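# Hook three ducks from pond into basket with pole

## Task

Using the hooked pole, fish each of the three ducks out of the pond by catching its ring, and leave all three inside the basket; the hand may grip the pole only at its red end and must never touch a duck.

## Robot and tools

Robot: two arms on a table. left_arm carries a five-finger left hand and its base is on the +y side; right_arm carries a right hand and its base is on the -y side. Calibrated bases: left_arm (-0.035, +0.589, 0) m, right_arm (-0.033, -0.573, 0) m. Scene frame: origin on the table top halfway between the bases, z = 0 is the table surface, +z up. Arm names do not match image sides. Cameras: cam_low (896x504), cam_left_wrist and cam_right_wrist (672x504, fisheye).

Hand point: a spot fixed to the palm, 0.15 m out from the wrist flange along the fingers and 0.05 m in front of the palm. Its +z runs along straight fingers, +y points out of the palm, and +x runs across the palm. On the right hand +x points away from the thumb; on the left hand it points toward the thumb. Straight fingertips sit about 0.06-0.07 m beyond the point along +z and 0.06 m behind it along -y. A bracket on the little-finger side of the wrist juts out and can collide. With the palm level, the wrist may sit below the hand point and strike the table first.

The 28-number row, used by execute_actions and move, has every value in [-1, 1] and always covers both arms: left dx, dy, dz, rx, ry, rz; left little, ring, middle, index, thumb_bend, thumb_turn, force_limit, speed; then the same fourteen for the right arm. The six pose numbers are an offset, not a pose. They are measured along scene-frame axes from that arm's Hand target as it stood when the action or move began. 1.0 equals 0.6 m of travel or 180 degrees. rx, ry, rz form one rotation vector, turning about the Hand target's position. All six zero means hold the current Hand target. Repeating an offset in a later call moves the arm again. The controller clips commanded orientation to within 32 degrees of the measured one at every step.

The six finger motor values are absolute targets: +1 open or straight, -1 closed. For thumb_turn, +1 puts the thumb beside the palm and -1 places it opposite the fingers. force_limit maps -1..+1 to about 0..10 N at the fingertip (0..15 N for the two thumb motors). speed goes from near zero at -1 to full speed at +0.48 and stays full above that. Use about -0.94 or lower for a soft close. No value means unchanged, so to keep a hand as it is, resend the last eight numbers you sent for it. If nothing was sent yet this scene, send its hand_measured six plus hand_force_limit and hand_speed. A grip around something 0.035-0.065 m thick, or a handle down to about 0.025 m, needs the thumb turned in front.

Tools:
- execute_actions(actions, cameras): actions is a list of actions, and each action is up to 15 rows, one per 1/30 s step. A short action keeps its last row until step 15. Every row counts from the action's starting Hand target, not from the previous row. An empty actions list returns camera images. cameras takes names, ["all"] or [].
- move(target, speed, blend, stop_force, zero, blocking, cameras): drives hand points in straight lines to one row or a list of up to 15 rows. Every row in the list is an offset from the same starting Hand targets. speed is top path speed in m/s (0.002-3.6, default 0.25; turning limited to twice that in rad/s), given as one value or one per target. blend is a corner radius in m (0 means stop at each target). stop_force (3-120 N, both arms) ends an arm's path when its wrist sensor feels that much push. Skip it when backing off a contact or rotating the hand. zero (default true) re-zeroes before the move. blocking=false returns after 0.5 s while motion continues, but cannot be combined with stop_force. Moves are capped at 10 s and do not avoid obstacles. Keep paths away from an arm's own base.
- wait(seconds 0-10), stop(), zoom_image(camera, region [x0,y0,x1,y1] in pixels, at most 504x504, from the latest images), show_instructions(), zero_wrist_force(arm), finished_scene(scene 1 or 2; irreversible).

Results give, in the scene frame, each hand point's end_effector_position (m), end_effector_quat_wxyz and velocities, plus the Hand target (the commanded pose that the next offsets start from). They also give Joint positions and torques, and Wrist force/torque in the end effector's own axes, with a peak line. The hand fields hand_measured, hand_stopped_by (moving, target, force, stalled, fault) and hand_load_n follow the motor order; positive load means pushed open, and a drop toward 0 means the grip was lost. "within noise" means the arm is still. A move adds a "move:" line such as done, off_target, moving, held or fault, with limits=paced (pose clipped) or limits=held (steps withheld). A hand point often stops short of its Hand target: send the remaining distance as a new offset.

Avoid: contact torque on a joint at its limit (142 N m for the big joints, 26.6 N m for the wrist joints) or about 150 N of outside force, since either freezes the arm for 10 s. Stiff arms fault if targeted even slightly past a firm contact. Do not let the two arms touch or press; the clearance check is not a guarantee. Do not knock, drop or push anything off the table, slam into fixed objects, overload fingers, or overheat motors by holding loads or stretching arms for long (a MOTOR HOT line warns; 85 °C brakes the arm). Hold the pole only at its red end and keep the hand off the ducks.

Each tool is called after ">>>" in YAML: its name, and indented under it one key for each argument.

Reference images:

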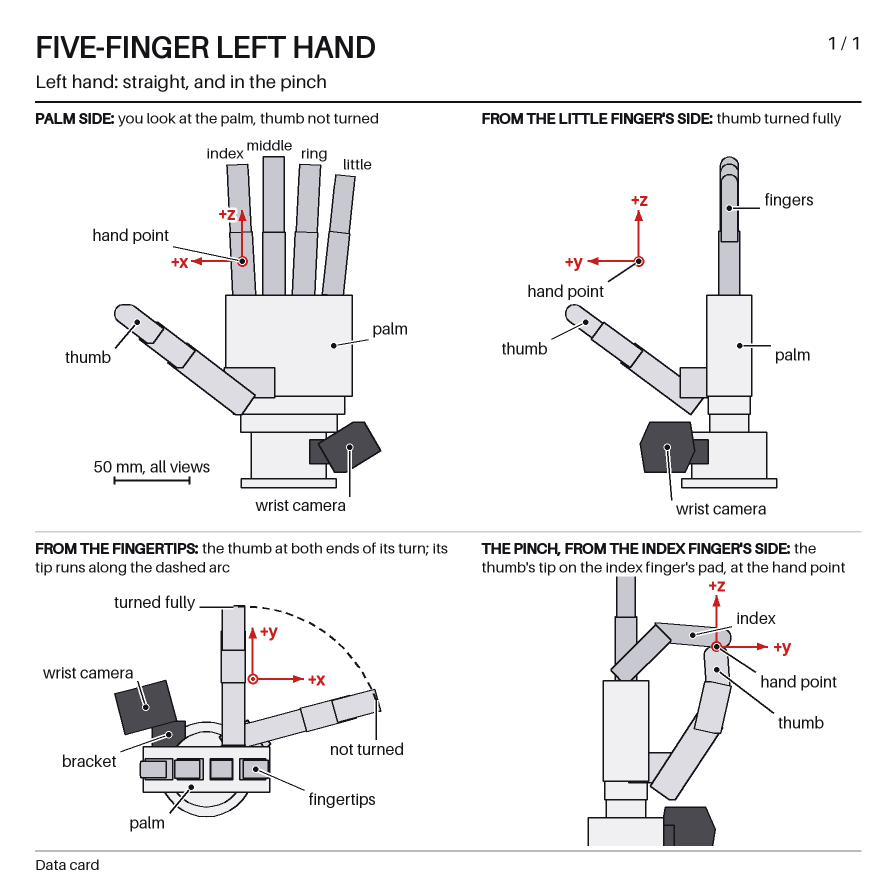

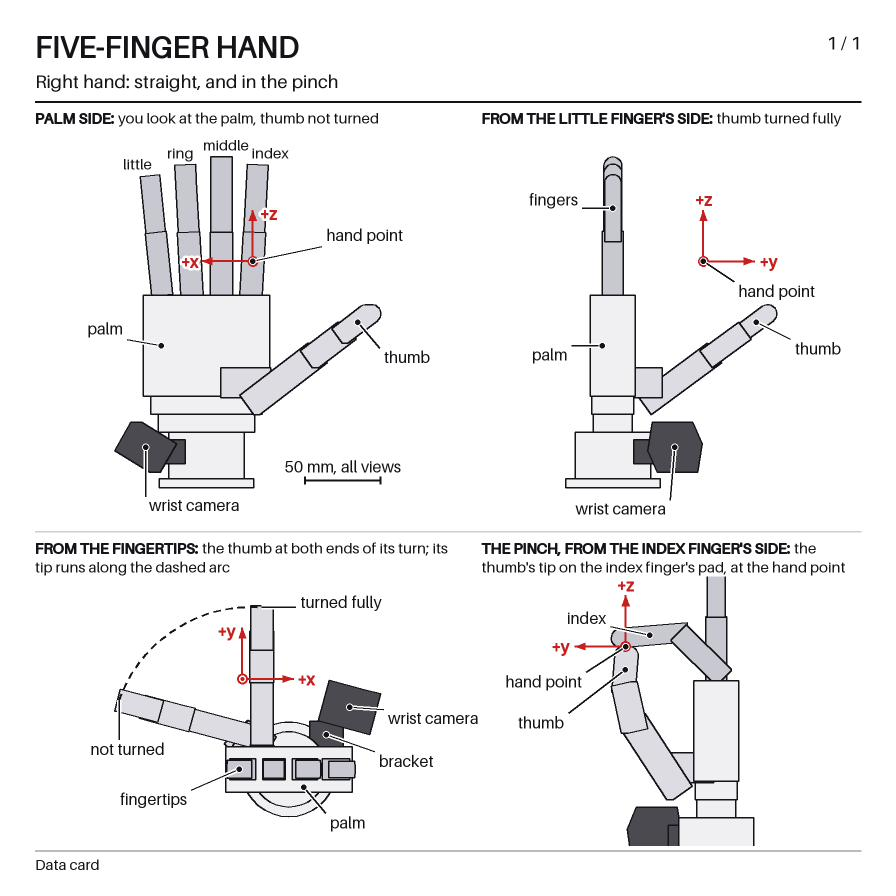

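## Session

>>> execute_actions:
  actions: []

>>> zoom_image:
  camera: "cam_low"
  region: [420, 200, 690, 320]

>>> zoom_image:
  camera: "cam_left_wrist"
  region: [240, 250, 500, 440]

>>> zoom_image:
  camera: "cam_right_wrist"
  region: [140, 160, 400, 420]

Scene clock: 0.00 s.
left_arm: end_effector_position=(+0.0829, +0.3132, +0.4778) hand_measured=(+1.000, +1.000, +1.000, +1.000, +1.000, +1.000) hand_load_n=(+0.0, +0.0, +0.0, +0.0, +0.0, +0.0) hand_stopped_by=(target, target, target, target, target, target) hand_force_limit=0.00 hand_speed=-0.80 end_effector_quat_wxyz=(+0.007, +0.937, -0.348, +0.013) | right_arm: end_effector_position=(+0.1072, -0.3083, +0.4672) hand_measured=(+1.000, +1.000, +1.000, +1.000, +1.000, +1.000) hand_load_n=(+0.0, +0.0, +0.0, +0.0, +0.0, +0.0) hand_stopped_by=(target, target, target, target, target, target) hand_force_limit=0.00 hand_speed=-0.80 end_effector_quat_wxyz=(-0.010, -0.329, +0.944, -0.001)
Joint positions: left_arm=[4.324 -1.424 -1.335 1.216 -1.558 1.857] | right_arm=[-1.179 -1.693 1.352 1.932 1.572 -1.887]
Joint velocities: within noise
Joint torques (N m): no reading
Wrist force (N): no reading
Wrist torque (N m): no reading
Wrist force, peak (N): no reading
Hand target: left_arm +0.0829, +0.3132, +0.4778; +0.007, +0.937, -0.348, +0.013 | right_arm +0.1072, -0.3083, +0.4672; -0.010, -0.329, +0.944, -0.001

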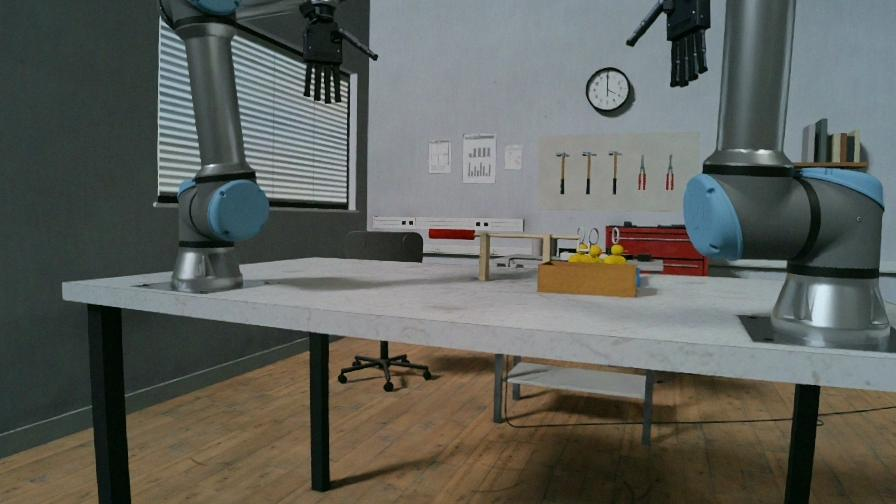

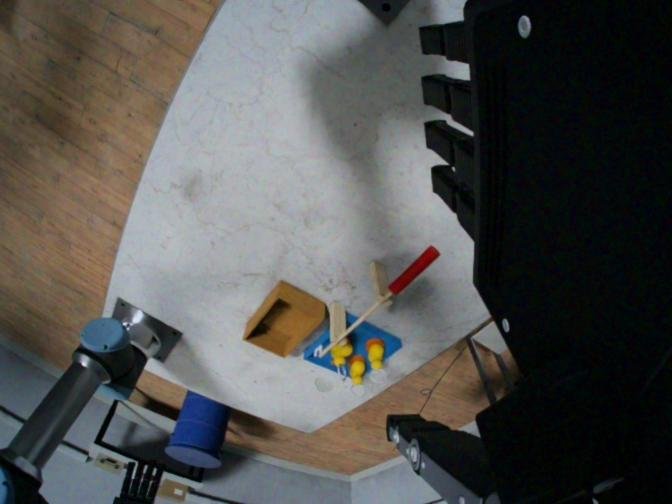

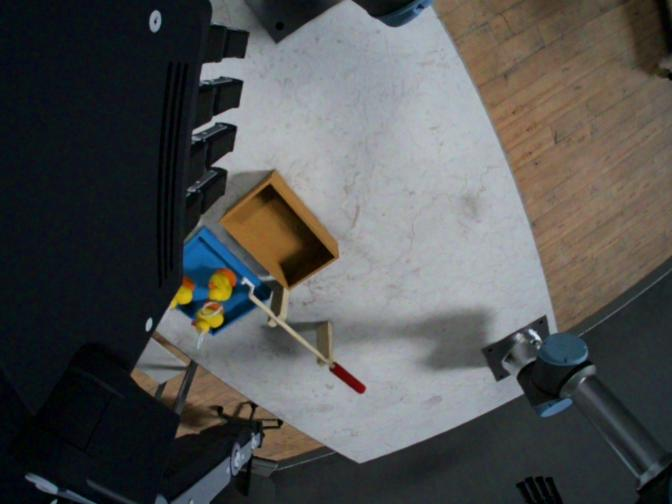

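Scaled by 1.867.

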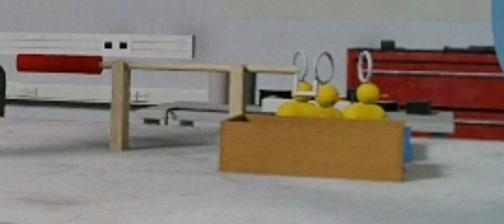

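Scaled by 1.938 from the camera's 672x504 image, which has a finer 960x720 frame.

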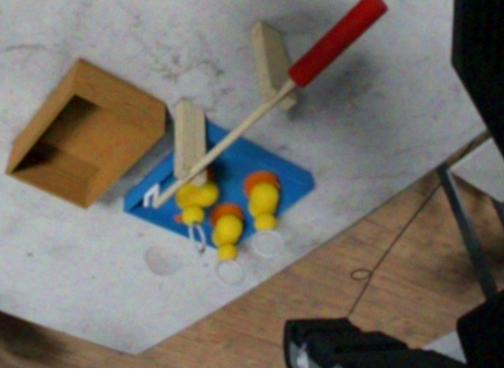

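Scaled by 1.938 from the camera's 672x504 image, which has a finer 960x720 frame.

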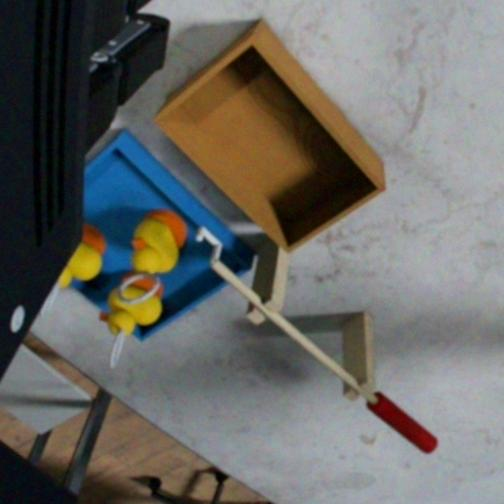

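>>> move:
  target:
    - [0.3418,-0.2887,-0.4397,0.1204,-0.2318,-0.2535,1,1,1,1,1,-1,0,0,0.4363,-0.1978,-0.257,0.1254,-0.097,-0.0214,1,1,1,1,1,1,0,-0.8]
  cameras: ["all"]
  speed: 0.3

>>> zoom_image:
  camera: "cam_right_wrist"
  region: [250, 110, 400, 290]

>>> zoom_image:
  camera: "cam_low"
  region: [540, 205, 650, 275]

>>> zoom_image:
  camera: "cam_right_wrist"
  region: [400, 190, 580, 340]

Scene clock: 50.63 s.
left_arm: end_effector_position=(+0.2879, +0.1400, +0.2139) hand_measured=(+1.000, +1.000, +1.000, +1.000, +1.000, -1.000) hand_load_n=(+0.0, -0.5, +0.0, +0.0, +0.0, +0.0) hand_stopped_by=(target, target, target, target, target, target) hand_force_limit=0.00 hand_speed=0.00 end_effector_quat_wxyz=(-0.276, +0.654, -0.651, +0.269) | right_arm: end_effector_position=(+0.3689, -0.4270, +0.3130) hand_measured=(+1.000, +1.000, +1.000, +1.000, +1.000, +1.000) hand_load_n=(+0.0, +0.0, +0.0, +0.0, +0.0, +0.0) hand_stopped_by=(target, target, target, target, target, target) hand_force_limit=0.00 hand_speed=-0.80 end_effector_quat_wxyz=(+0.197, -0.289, +0.927, +0.134)
Joint positions: left_arm=[3.889 -1.907 -1.432 2.344 -2.149 2.453] | right_arm=[-1.955 -1.508 1.664 1.287 1.106 -2.566]
Joint torques (N m): left_arm=[6.09 34.59 32.28 -0.03 -1.16 1.22] | right_arm=[10.3 -12.07 -28.32 0.69 -1.74 0.57]
Wrist force (N): left_arm=[0.3 -1.0 -0.6] | right_arm=[-0.6 -0.1 0.0]
Wrist torque (N m): left_arm=[-0.06 -0.09 -0.09] | right_arm=[-0.03 0.01 -0.16]
Wrist force, peak (N): left_arm=[1.3 -0.5 0.4] | right_arm=[-0.8 -1.4 0.9]
Hand target: left_arm +0.2879, +0.1400, +0.2139; -0.277, +0.654, -0.651, +0.269 | right_arm +0.3690, -0.4270, +0.3130; +0.197, -0.289, +0.927, +0.134
Off the commanded pose: left_arm 0.000 m, 0 deg | right_arm 0.000 m, 0 deg.
move: done

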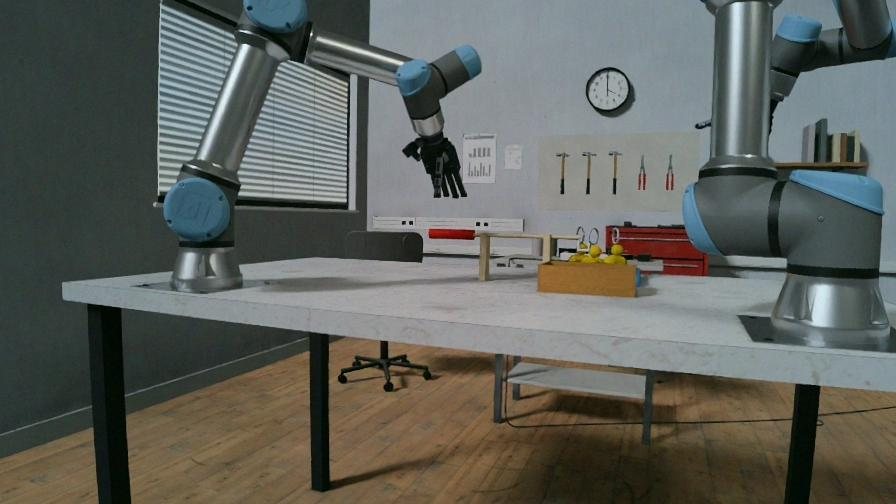

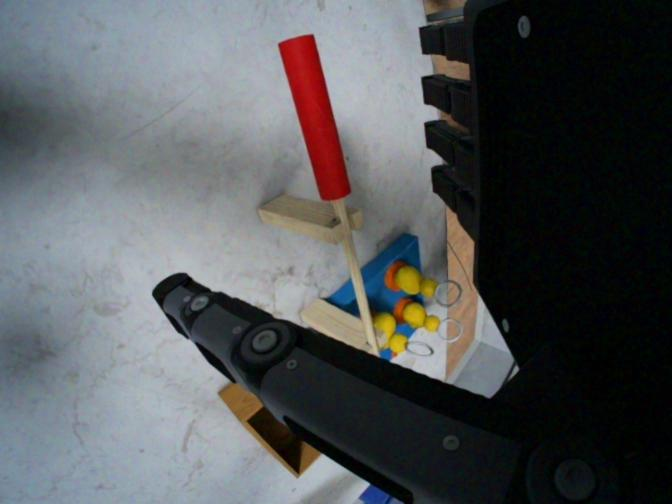

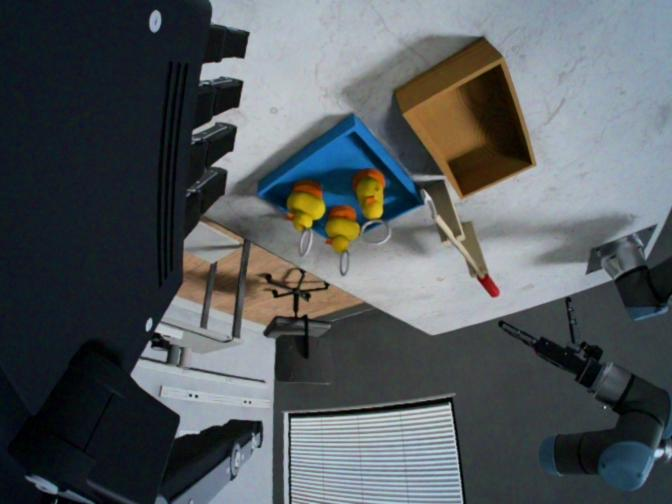

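Scaled by 2.800 from the camera's 672x504 image, which has a finer 960x720 frame.

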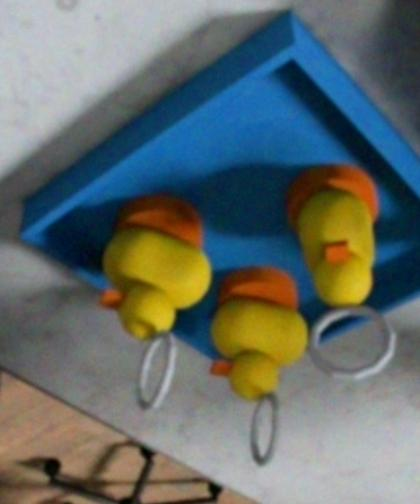

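Scaled by 4.582.

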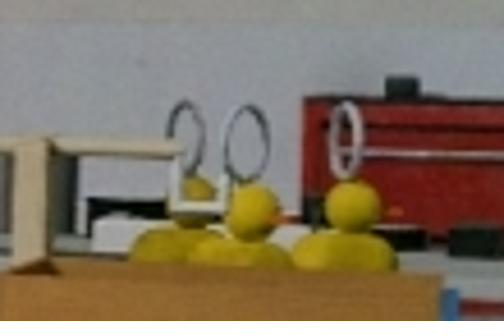

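Scaled by 2.800 from the camera's 672x504 image, which has a finer 960x720 frame.

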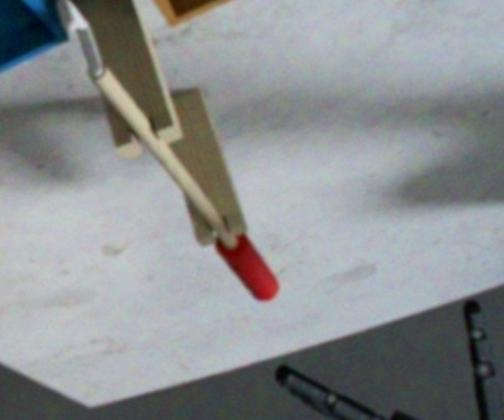

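>>> move:
  target:
    - [0.0625,0,-0.1025,0,0,0,1,1,1,1,1,-1,0,0,0,0,0,0,0,0,1,1,1,1,1,1,0,-0.8]
    - [0.1333,0,-0.1733,0,0,0,1,1,1,1,1,-1,0,0,0,0,0,0,0,0,1,1,1,1,1,1,0,-0.8]
  cameras: ["cam_low","cam_left_wrist","cam_right_wrist"]
  speed: [0.15,0.1]
  blend: [0.01,0]

>>> zoom_image:
  camera: "cam_right_wrist"
  region: [430, 220, 590, 340]

Scene clock: 59.00 s.
left_arm: end_effector_position=(+0.3679, +0.1400, +0.1100) hand_measured=(+1.000, +1.000, +1.000, +1.000, +1.000, -1.000) hand_load_n=(+0.0, +0.0, +0.0, +0.0, +0.0, +0.0) hand_stopped_by=(target, target, target, target, target, target) hand_force_limit=0.00 hand_speed=0.00 end_effector_quat_wxyz=(-0.276, +0.654, -0.651, +0.269) | right_arm: end_effector_position=(+0.3690, -0.4270, +0.3130) hand_measured=(+1.000, +1.000, +1.000, +1.000, +1.000, +1.000) hand_load_n=(+0.0, +0.0, +0.0, +0.0, +0.0, +0.0) hand_stopped_by=(target, target, target, target, target, target) hand_force_limit=0.00 hand_speed=-0.80 end_effector_quat_wxyz=(+0.197, -0.289, +0.927, +0.134)
Joint positions: left_arm=[4.013 -2.057 -1.478 2.602 -2.078 2.573] | right_arm=[-1.955 -1.508 1.664 1.286 1.106 -2.566]
Joint torques (N m): left_arm=[-4.12 47.98 9.3 -1.33 -2.44 -1.48] | right_arm=[14.7 -9.7 -29.25 -0.15 -2.87 -1.71]
Wrist force (N): left_arm=[0.4 -0.8 -0.6] | right_arm=[-0.7 -0.1 0.0]
Wrist torque (N m): left_arm=[-0.01 -0.10 -0.11] | right_arm=[-0.02 0.03 -0.17]
Wrist force, peak (N): left_arm=[0.4 -1.3 -2.0] | right_arm=[-1.0 -0.1 0.1]
Hand target: left_arm +0.3679, +0.1400, +0.1100; -0.277, +0.654, -0.651, +0.269 | right_arm +0.3690, -0.4270, +0.3130; +0.197, -0.289, +0.927, +0.134
Off the commanded pose: left_arm 0.000 m, 0 deg | right_arm 0.000 m, 0 deg.
move: done

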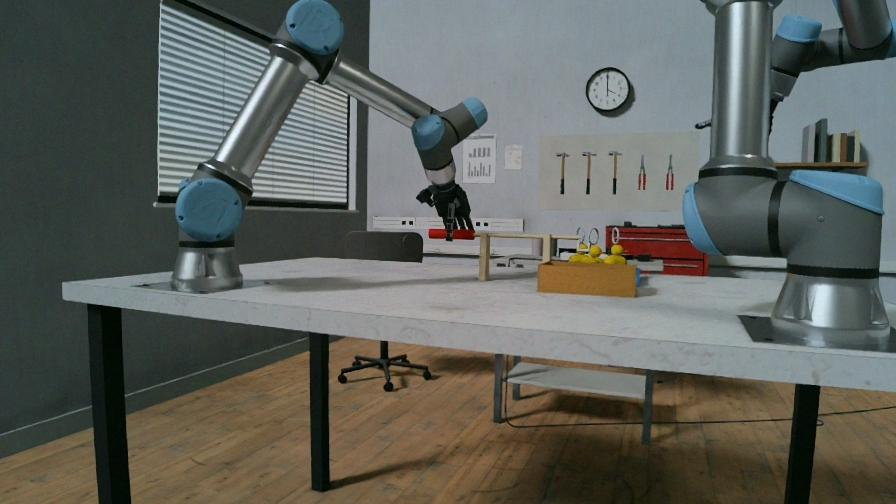

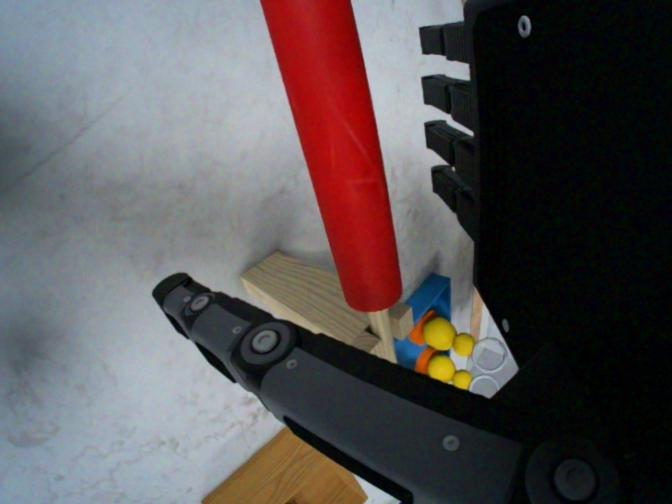

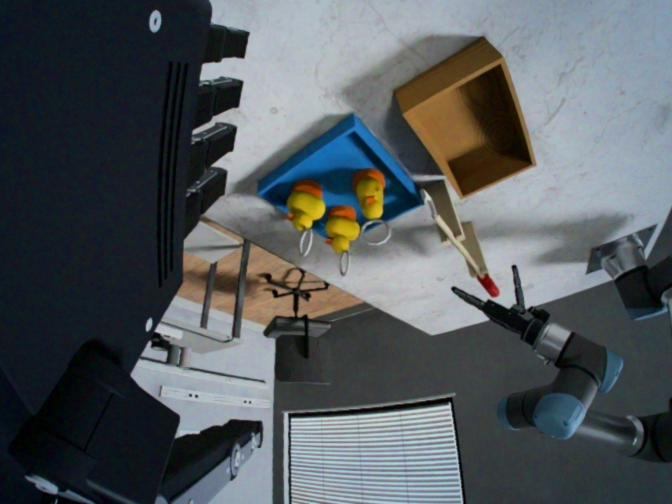

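Scaled by 3.150 from the camera's 672x504 image, which has a finer 960x720 frame.

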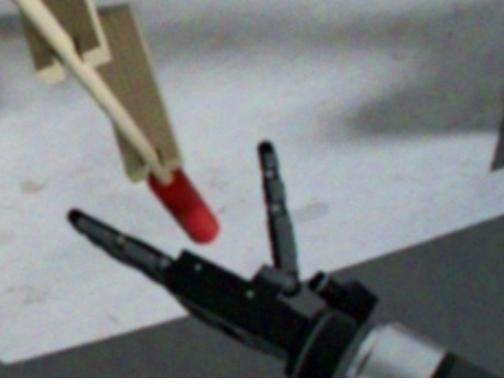

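>>> move:
  target:
    - [0,0,-0.0517,0,0,0,1,1,1,1,1,-1,0,0,0,0,0,0,0,0,1,1,1,1,1,1,0,-0.8]
  cameras: ["cam_left_wrist","cam_right_wrist"]
  speed: 0.05
  stop_force: 4

>>> zoom_image:
  camera: "cam_left_wrist"
  region: [240, 0, 540, 400]

>>> zoom_image:
  camera: "cam_right_wrist"
  region: [430, 220, 590, 340]

Scene clock: 70.10 s.
left_arm: end_effector_position=(+0.3679, +0.1400, +0.0789) hand_measured=(+1.000, +1.000, +1.000, +1.000, +1.000, -1.000) hand_load_n=(+0.0, +0.0, +0.0, +0.0, +0.0, +0.0) hand_stopped_by=(target, target, target, target, target, target) hand_force_limit=0.00 hand_speed=0.00 end_effector_quat_wxyz=(-0.277, +0.654, -0.651, +0.269) | right_arm: end_effector_position=(+0.3690, -0.4270, +0.3130) hand_measured=(+1.000, +1.000, +1.000, +1.000, +1.000, +1.000) hand_load_n=(+0.0, +0.0, +0.0, +0.0, +0.0, +0.0) hand_stopped_by=(target, target, target, target, target, target) hand_force_limit=0.00 hand_speed=-0.80 end_effector_quat_wxyz=(+0.197, -0.289, +0.927, +0.134)
Joint positions: left_arm=[4.013 -2.087 -1.517 2.672 -2.078 2.573] | right_arm=[-1.955 -1.508 1.664 1.286 1.106 -2.566]
Joint torques (N m): left_arm=[3.86 52.51 30.47 -0.33 -2.17 -0.89] | right_arm=[12.85 -9.98 -28.18 -0.1 -2.87 -1.51]
Wrist force (N): left_arm=[0.2 -0.8 -0.3] | right_arm=[-0.6 -0.1 0.1]
Wrist torque (N m): left_arm=[-0.04 -0.07 -0.12] | right_arm=[-0.02 0.03 -0.17]
Wrist force, peak (N): left_arm=[0.0 -1.7 -1.2] | right_arm=[-1.0 -0.1 -0.2]
Hand target: left_arm +0.3679, +0.1400, +0.0789; -0.277, +0.654, -0.651, +0.269 | right_arm +0.3690, -0.4270, +0.3130; +0.197, -0.289, +0.927, +0.134
Off the commanded pose: left_arm 0.000 m, 0 deg | right_arm 0.000 m, 0 deg.
move: done
Images, in order (width x height): cam_left_wrist 672x504, cam_right_wrist 672x504.

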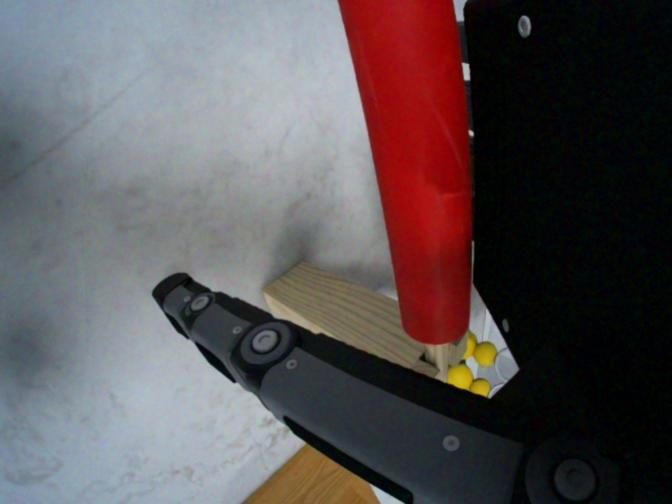

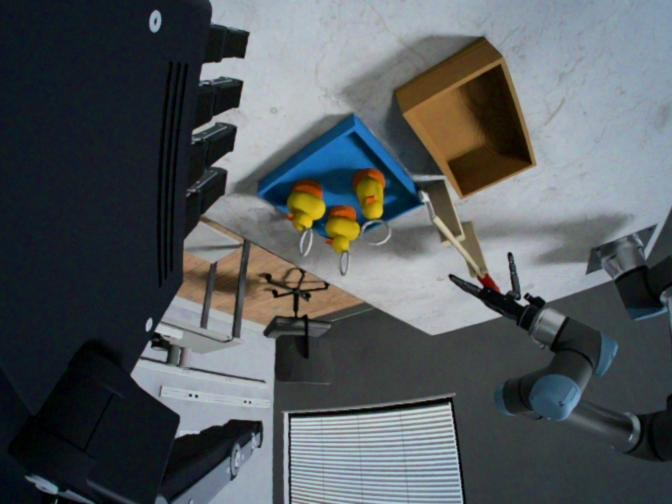

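Scaled by 1.260 from the camera's 672x504 image, which has a finer 960x720 frame.

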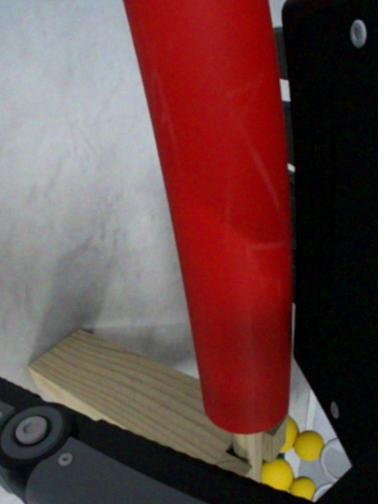

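Scaled by 3.150 from the camera's 672x504 image, which has a finer 960x720 frame.

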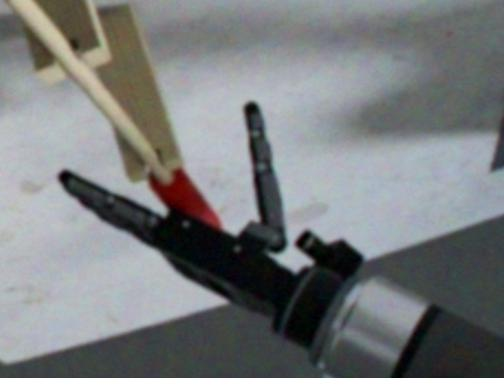

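>>> move:
  target:
    - [0.0075,0,-0.0075,0,0,0,1,1,1,1,1,-1,0,0,0,0,0,0,0,0,1,1,1,1,1,1,0,-0.8]
  cameras: ["cam_left_wrist"]
  speed: 0.03
  stop_force: 4

Scene clock: 77.73 s.
left_arm: end_effector_position=(+0.3724, +0.1400, +0.0744) hand_measured=(+1.000, +1.000, +1.000, +1.000, +1.000, -1.000) hand_load_n=(+0.0, +0.0, +0.0, +0.0, +0.0, +0.0) hand_stopped_by=(target, target, target, target, target, target) hand_force_limit=0.00 hand_speed=0.00 end_effector_quat_wxyz=(-0.277, +0.654, -0.651, +0.269) | right_arm: end_effector_position=(+0.3690, -0.4270, +0.3130) hand_measured=(+1.000, +1.000, +1.000, +1.000, +1.000, +1.000) hand_load_n=(+0.0, +0.0, +0.0, +0.0, +0.0, +0.0) hand_stopped_by=(target, target, target, target, target, target) hand_force_limit=0.00 hand_speed=-0.80 end_effector_quat_wxyz=(+0.197, -0.289, +0.927, +0.134)
Joint positions: left_arm=[4.02 -2.096 -1.514 2.681 -2.074 2.578] | right_arm=[-1.955 -1.508 1.664 1.286 1.106 -2.566]
Joint torques (N m): left_arm=[-8.71 53.53 8.78 -2.72 -1.17 -1.5] | right_arm=[12.43 -9.93 -27.3 0.07 -2.79 -1.35]
Wrist force (N): left_arm=[0.0 -1.5 -1.0] | right_arm=[-0.8 -0.1 0.0]
Wrist torque (N m): left_arm=[-0.03 -0.08 -0.17] | right_arm=[-0.03 0.04 -0.17]
Wrist force, peak (N): left_arm=[0.1 -1.8 -1.2] | right_arm=[-0.9 -0.1 -0.1]
Hand target: left_arm +0.3724, +0.1400, +0.0744; -0.277, +0.654, -0.651, +0.269 | right_arm +0.3690, -0.4270, +0.3130; +0.197, -0.289, +0.927, +0.134
Off the commanded pose: left_arm 0.000 m, 0 deg | right_arm 0.000 m, 0 deg.
move: done
Images, in order (width x height): cam_left_wrist 672x504.

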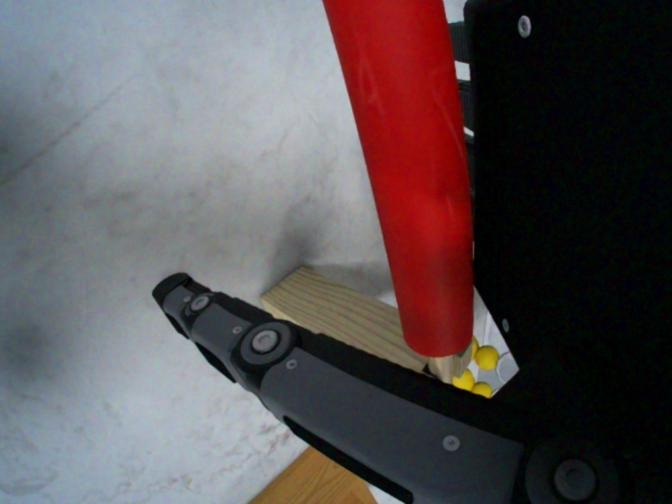

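>>> move:
  target:
    - [0,0,0,0,0,0,-1,-1,-1,-1,1,-1,-0.5,-0.75,0,0,0,0,0,0,1,1,1,1,1,1,0,-0.8]
  cameras: ["cam_left_wrist","cam_right_wrist","cam_low"]

Scene clock: 83.70 s.
left_arm: end_effector_position=(+0.3724, +0.1400, +0.0744) hand_measured=(-0.822, -0.798, -0.822, -0.822, +1.000, -1.000) hand_load_n=(+2.5, +0.5, +4.0, +3.0, +0.0, +0.0) hand_stopped_by=(force, force, force, force, target, target) hand_force_limit=-0.50 hand_speed=-0.75 end_effector_quat_wxyz=(-0.277, +0.654, -0.651, +0.269) | right_arm: end_effector_position=(+0.3690, -0.4270, +0.3130) hand_measured=(+1.000, +1.000, +1.000, +1.000, +1.000, +1.000) hand_load_n=(+0.0, +0.0, -0.5, +0.0, +0.0, +0.0) hand_stopped_by=(target, target, target, target, target, target) hand_force_limit=0.00 hand_speed=-0.80 end_effector_quat_wxyz=(+0.197, -0.289, +0.927, +0.134)
Joint positions: left_arm=[4.02 -2.096 -1.514 2.681 -2.074 2.578] | right_arm=[-1.955 -1.508 1.664 1.286 1.106 -2.566]
Joint torques (N m): left_arm=[-7.2 52.98 15.03 -1.47 -0.93 -0.74] | right_arm=[12.43 -9.55 -26.69 0.14 -2.6 -1.18]
Wrist force (N): left_arm=[0.2 -5.2 2.4] | right_arm=[-0.7 -0.4 0.0]
Wrist torque (N m): left_arm=[-0.24 0.04 -0.56] | right_arm=[-0.05 0.03 -0.17]
Wrist force, peak (N): left_arm=[0.4 -5.7 1.7] | right_arm=[-0.9 0.0 0.2]
Hand target: left_arm +0.3724, +0.1400, +0.0744; -0.277, +0.654, -0.651, +0.269 | right_arm +0.3690, -0.4270, +0.3130; +0.197, -0.289, +0.927, +0.134
Off the commanded pose: left_arm 0.000 m, 0 deg | right_arm 0.000 m, 0 deg.
move: done

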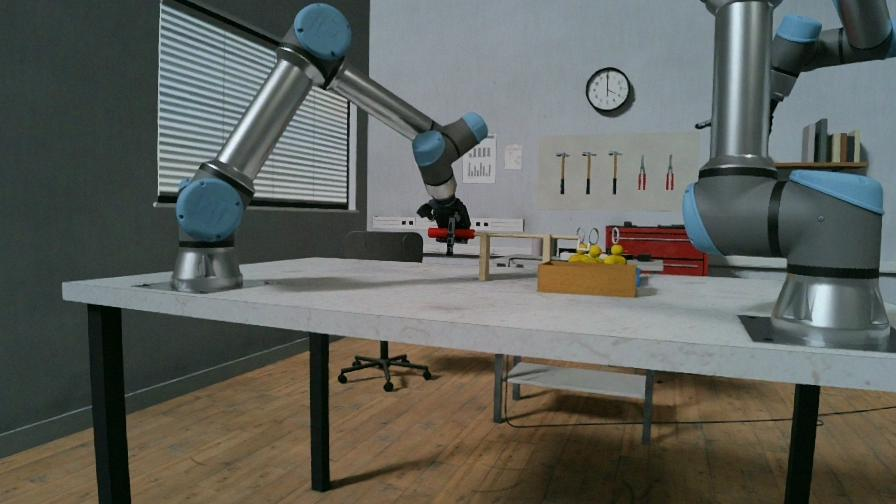

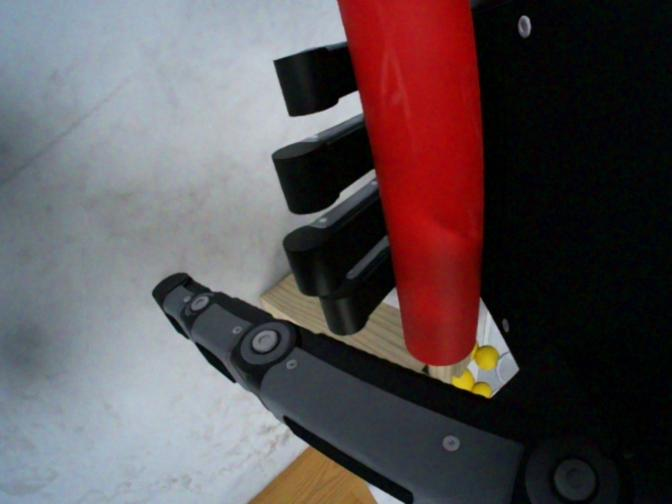

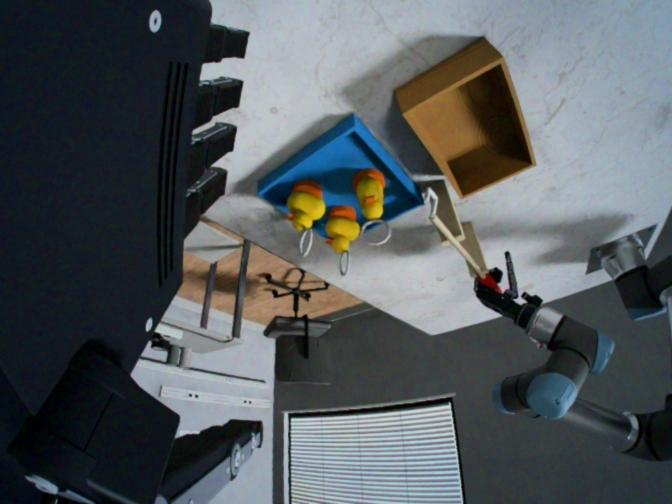

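>>> move:
  target:
    - [0,0,0,0,0,0,-1,-1,-1,-1,-1,-1,-0.4,-0.75,0,0,0,0,0,0,1,1,1,1,1,1,0,-0.8]
  cameras: ["cam_left_wrist"]

>>> move:
  target:
    - [0,0,0,0,0,0,-0.98,-0.98,-0.98,-0.98,-0.98,-1,0.3,-0.88,0,0,0,0,0,0,1,1,1,1,1,1,0,-0.8]
  cameras: ["cam_left_wrist"]

Scene clock: 90.57 s.
left_arm: end_effector_position=(+0.3724, +0.1400, +0.0744) hand_measured=(-0.822, -0.798, -0.822, -0.822, +0.528, -1.000) hand_load_n=(+2.5, +0.5, +3.5, +3.0, +6.5, +1.5) hand_stopped_by=(force, force, force, force, force, target) hand_force_limit=-0.40 hand_speed=-0.75 end_effector_quat_wxyz=(-0.277, +0.654, -0.651, +0.269) | right_arm: end_effector_position=(+0.3690, -0.4270, +0.3130) hand_measured=(+1.000, +1.000, +1.000, +1.000, +1.000, +1.000) hand_load_n=(+0.0, +0.0, +0.0, +0.0, +0.0, +0.0) hand_stopped_by=(target, target, target, target, target, target) hand_force_limit=0.00 hand_speed=-0.80 end_effector_quat_wxyz=(+0.197, -0.289, +0.927, +0.134)
Joint positions: left_arm=[4.02 -2.096 -1.514 2.681 -2.074 2.578] | right_arm=[-1.955 -1.508 1.664 1.286 1.106 -2.566]
Joint torques (N m): left_arm=[-3.55 44.31 27.59 -1.08 -1.05 1.46] | right_arm=[11.92 -9.75 -26.73 0.25 -2.62 -1.01]
Wrist force (N): left_arm=[0.1 -5.5 1.5] | right_arm=[-0.6 0.0 0.0]
Wrist torque (N m): left_arm=[-0.22 0.02 -0.56] | right_arm=[-0.01 0.03 -0.16]
Wrist force, peak (N): left_arm=[0.2 -5.8 1.9] | right_arm=[-1.0 0.1 0.2]
Hand target: left_arm +0.3724, +0.1400, +0.0744; -0.277, +0.654, -0.651, +0.269 | right_arm +0.3690, -0.4270, +0.3130; +0.197, -0.289, +0.927, +0.134
Off the commanded pose: left_arm 0.000 m, 0 deg | right_arm 0.000 m, 0 deg.
move: done
Images, in order (width x height): cam_left_wrist 672x504.

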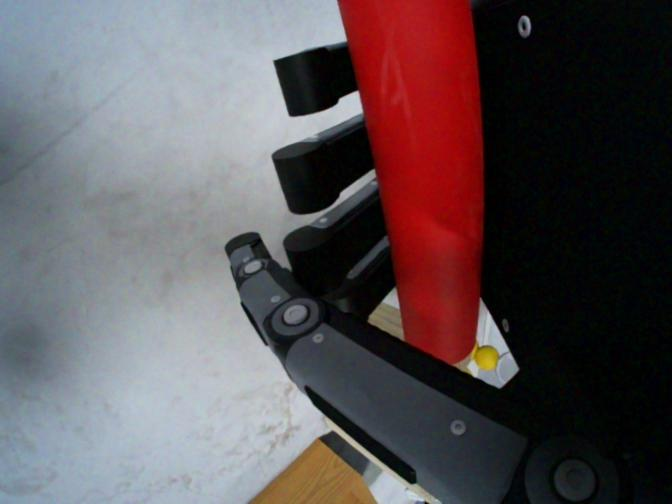

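Scene clock: 91.07 s.
left_arm: end_effector_position=(+0.3724, +0.1400, +0.0744) hand_measured=(-0.854, -0.840, -0.830, -0.852, +0.512, -1.000) hand_load_n=(+5.5, +6.0, +7.5, +6.5, +10.0, +2.0) hand_stopped_by=(force, force, force, force, force, target) hand_force_limit=0.30 hand_speed=-0.88 end_effector_quat_wxyz=(-0.277, +0.654, -0.651, +0.269) | right_arm: end_effector_position=(+0.3690, -0.4270, +0.3130) hand_measured=(+1.000, +1.000, +1.000, +1.000, +1.000, +1.000) hand_load_n=(+0.0, +0.0, +0.0, +0.5, +0.0, +0.0) hand_stopped_by=(target, target, target, target, target, target) hand_force_limit=0.00 hand_speed=-0.80 end_effector_quat_wxyz=(+0.197, -0.289, +0.927, +0.134)
Joint positions: left_arm=[4.02 -2.096 -1.514 2.681 -2.074 2.578] | right_arm=[-1.955 -1.508 1.664 1.286 1.106 -2.566]
Joint torques (N m): left_arm=[-3.39 43.44 25.28 -2.75 -1 1.59] | right_arm=[11.27 -9.75 -26.35 0.23 -2.56 -1.05]
Wrist force (N): left_arm=[-0.6 -7.6 2.9] | right_arm=[-0.6 -0.1 0.0]
Wrist torque (N m): left_arm=[-0.29 0.18 -1.04] | right_arm=[-0.02 0.01 -0.16]
Wrist force, peak (N): left_arm=[-0.5 -8.1 2.6] | right_arm=[-0.9 0.1 -0.1]
Hand target: left_arm +0.3724, +0.1400, +0.0744; -0.277, +0.654, -0.651, +0.269 | right_arm +0.3690, -0.4270, +0.3130; +0.197, -0.289, +0.927, +0.134
Off the commanded pose: left_arm 0.000 m, 0 deg | right_arm 0.000 m, 0 deg.
move: done
Images, in order (width x height): cam_left_wrist 672x504.

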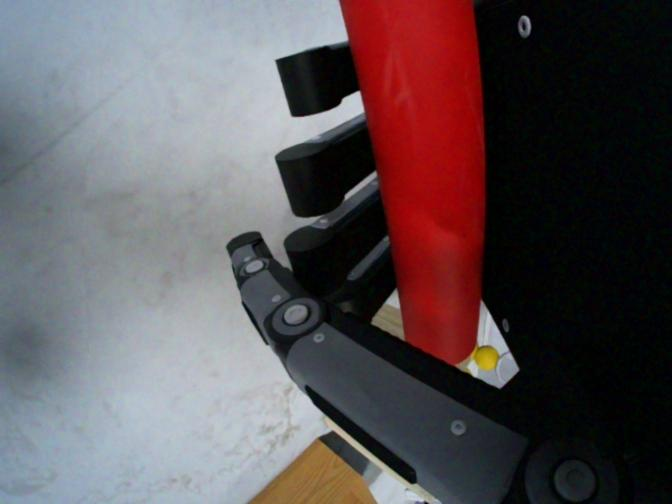

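>>> move:
  target:
    - [0,0,0.17,0,0,0,-0.98,-0.98,-0.98,-0.98,-0.98,-1,0.3,-0.88,0,0,0,0,0,0,1,1,1,1,1,1,0,-0.8]
  cameras: ["all"]
  speed: 0.08

>>> zoom_image:
  camera: "cam_right_wrist"
  region: [280, 160, 480, 330]

>>> zoom_image:
  camera: "cam_low"
  region: [550, 205, 640, 265]

>>> zoom_image:
  camera: "cam_low"
  region: [420, 170, 640, 290]

Scene clock: 98.30 s.
left_arm: end_effector_position=(+0.3724, +0.1400, +0.1765) hand_measured=(-0.854, -0.842, -0.830, -0.852, +0.512, -1.000) hand_load_n=(+0.5, +1.5, +7.5, +8.5, +10.5, +2.0) hand_stopped_by=(force, force, force, force, force, target) hand_force_limit=0.30 hand_speed=-0.88 end_effector_quat_wxyz=(-0.277, +0.654, -0.651, +0.269) | right_arm: end_effector_position=(+0.3690, -0.4270, +0.3130) hand_measured=(+1.000, +1.000, +1.000, +1.000, +1.000, +1.000) hand_load_n=(+0.0, +0.0, +0.0, +0.0, +0.0, +0.0) hand_stopped_by=(target, target, target, target, target, target) hand_force_limit=0.00 hand_speed=-0.80 end_effector_quat_wxyz=(+0.197, -0.289, +0.927, +0.134)
Joint positions: left_arm=[4.02 -2.013 -1.365 2.448 -2.074 2.578] | right_arm=[-1.955 -1.508 1.664 1.286 1.106 -2.566]
Joint torques (N m): left_arm=[5.11 24.38 14.71 -1.77 -0.19 -1.63] | right_arm=[11.77 -9.77 -25.75 0.47 -2.5 -0.84]
Wrist force (N): left_arm=[0.6 -0.2 -0.2] | right_arm=[-0.6 -0.2 0.0]
Wrist torque (N m): left_arm=[0.03 -0.17 -0.11] | right_arm=[-0.04 0.02 -0.16]
Wrist force, peak (N): left_arm=[0.5 -6.4 11.0] | right_arm=[-0.9 -0.3 0.1]
Hand target: left_arm +0.3724, +0.1400, +0.1764; -0.277, +0.654, -0.651, +0.269 | right_arm +0.3690, -0.4270, +0.3130; +0.197, -0.289, +0.927, +0.134
Off the commanded pose: left_arm 0.000 m, 0 deg | right_arm 0.000 m, 0 deg.
move: done

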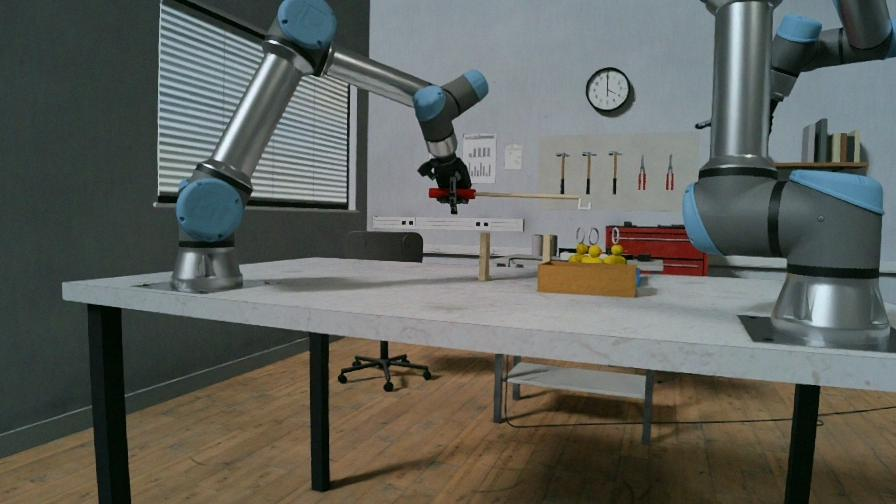

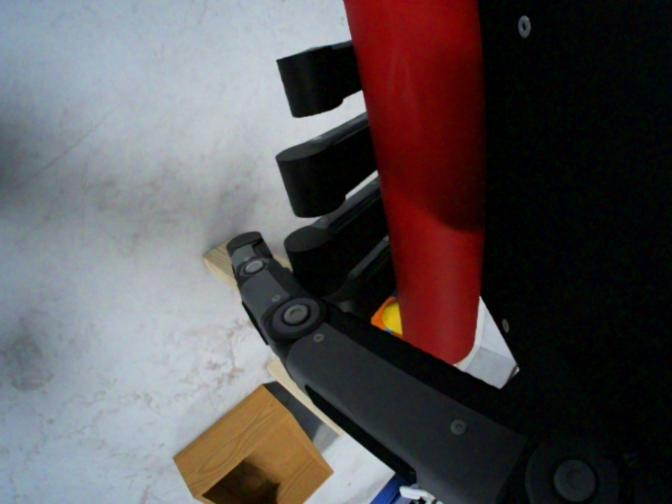

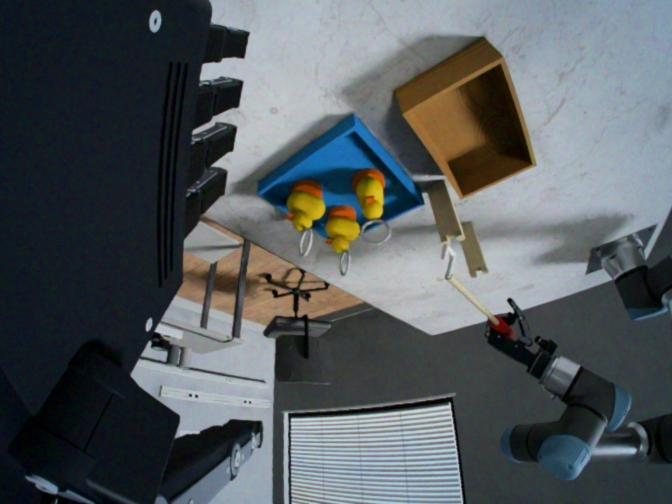

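Scaled by 2.520 from the camera's 672x504 image, which has a finer 960x720 frame.

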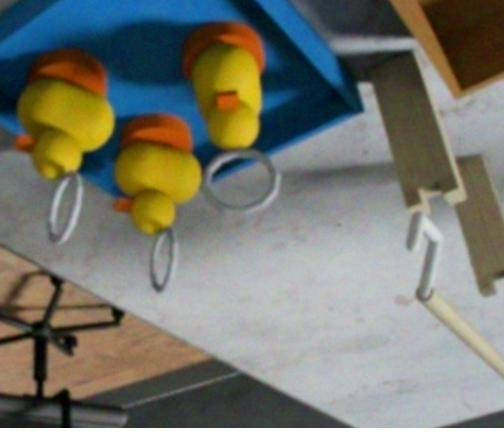

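Scaled by 5.600.

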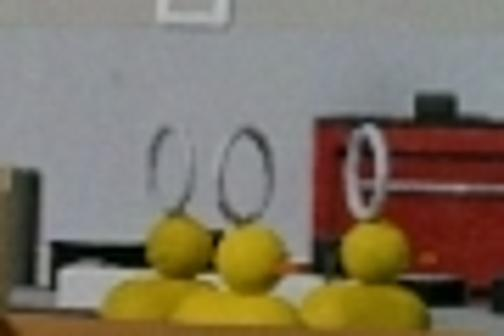

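Scaled by 2.291.

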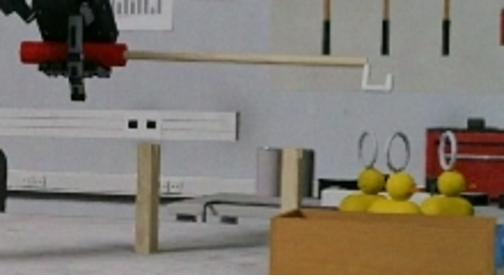

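>>> execute_actions:
  actions: []

Scene clock: 148.93 s.
left_arm: end_effector_position=(+0.3724, +0.1400, +0.1764) hand_measured=(-0.854, -0.842, -0.830, -0.852, +0.512, -1.000) hand_load_n=(+0.0, +2.0, +7.5, +8.5, +10.5, +2.0) hand_stopped_by=(force, force, force, force, force, target) hand_force_limit=0.30 hand_speed=-0.88 end_effector_quat_wxyz=(-0.277, +0.654, -0.651, +0.269) | right_arm: end_effector_position=(+0.3690, -0.4270, +0.3130) hand_measured=(+1.000, +1.000, +1.000, +1.000, +1.000, +1.000) hand_load_n=(+0.0, +0.0, +0.0, +0.0, -0.5, +0.0) hand_stopped_by=(target, target, target, target, target, target) hand_force_limit=0.00 hand_speed=-0.80 end_effector_quat_wxyz=(+0.197, -0.289, +0.927, +0.134)
Joint positions: left_arm=[4.02 -2.013 -1.365 2.448 -2.074 2.578] | right_arm=[-1.955 -1.508 1.664 1.286 1.106 -2.566]
Joint velocities: within noise
Joint torques (N m): left_arm=[4.43 25.33 11.2 -2.06 -0.47 -1.6] | right_arm=[7.85 -10.11 -21.43 1.29 -1.94 0.33]
Wrist force (N): left_arm=[0.5 -0.5 0.0] | right_arm=[-0.7 -0.1 0.0]
Wrist torque (N m): left_arm=[-0.02 -0.14 -0.12] | right_arm=[-0.03 0.03 -0.16]
Wrist force, peak (N): left_arm=[0.8 -0.3 -0.3] | right_arm=[-1.0 0.0 0.0]
Hand target: left_arm +0.3724, +0.1400, +0.1764; -0.277, +0.654, -0.651, +0.269 | right_arm +0.3690, -0.4270, +0.3130; +0.197, -0.289, +0.927, +0.134
Off the commanded pose: left_arm 0.000 m, 0 deg | right_arm 0.000 m, 0 deg.

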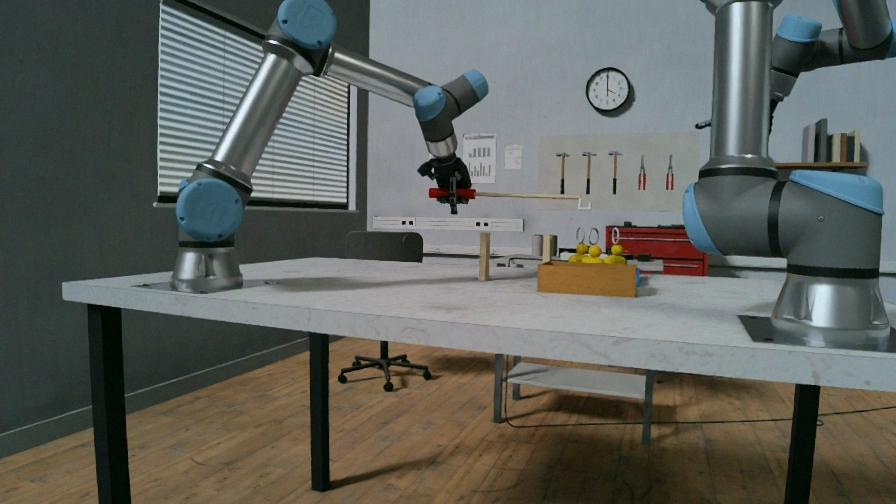

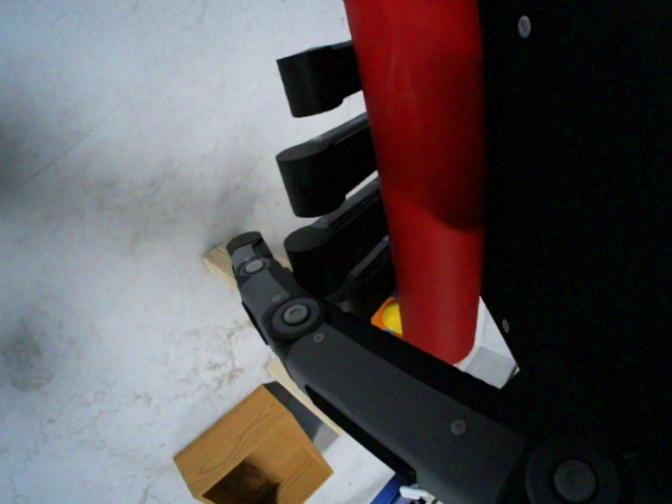

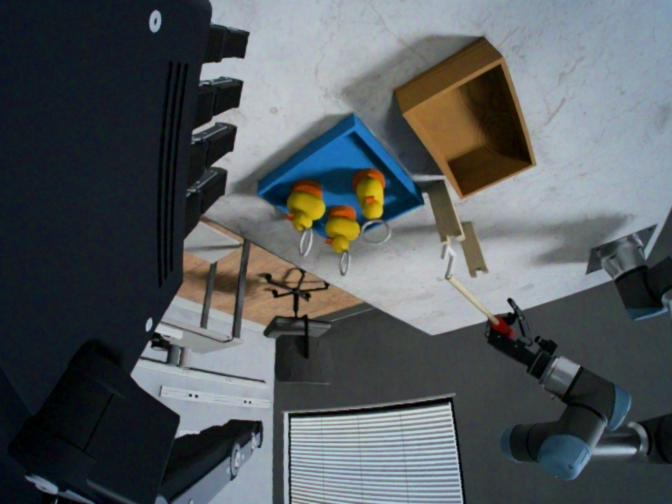

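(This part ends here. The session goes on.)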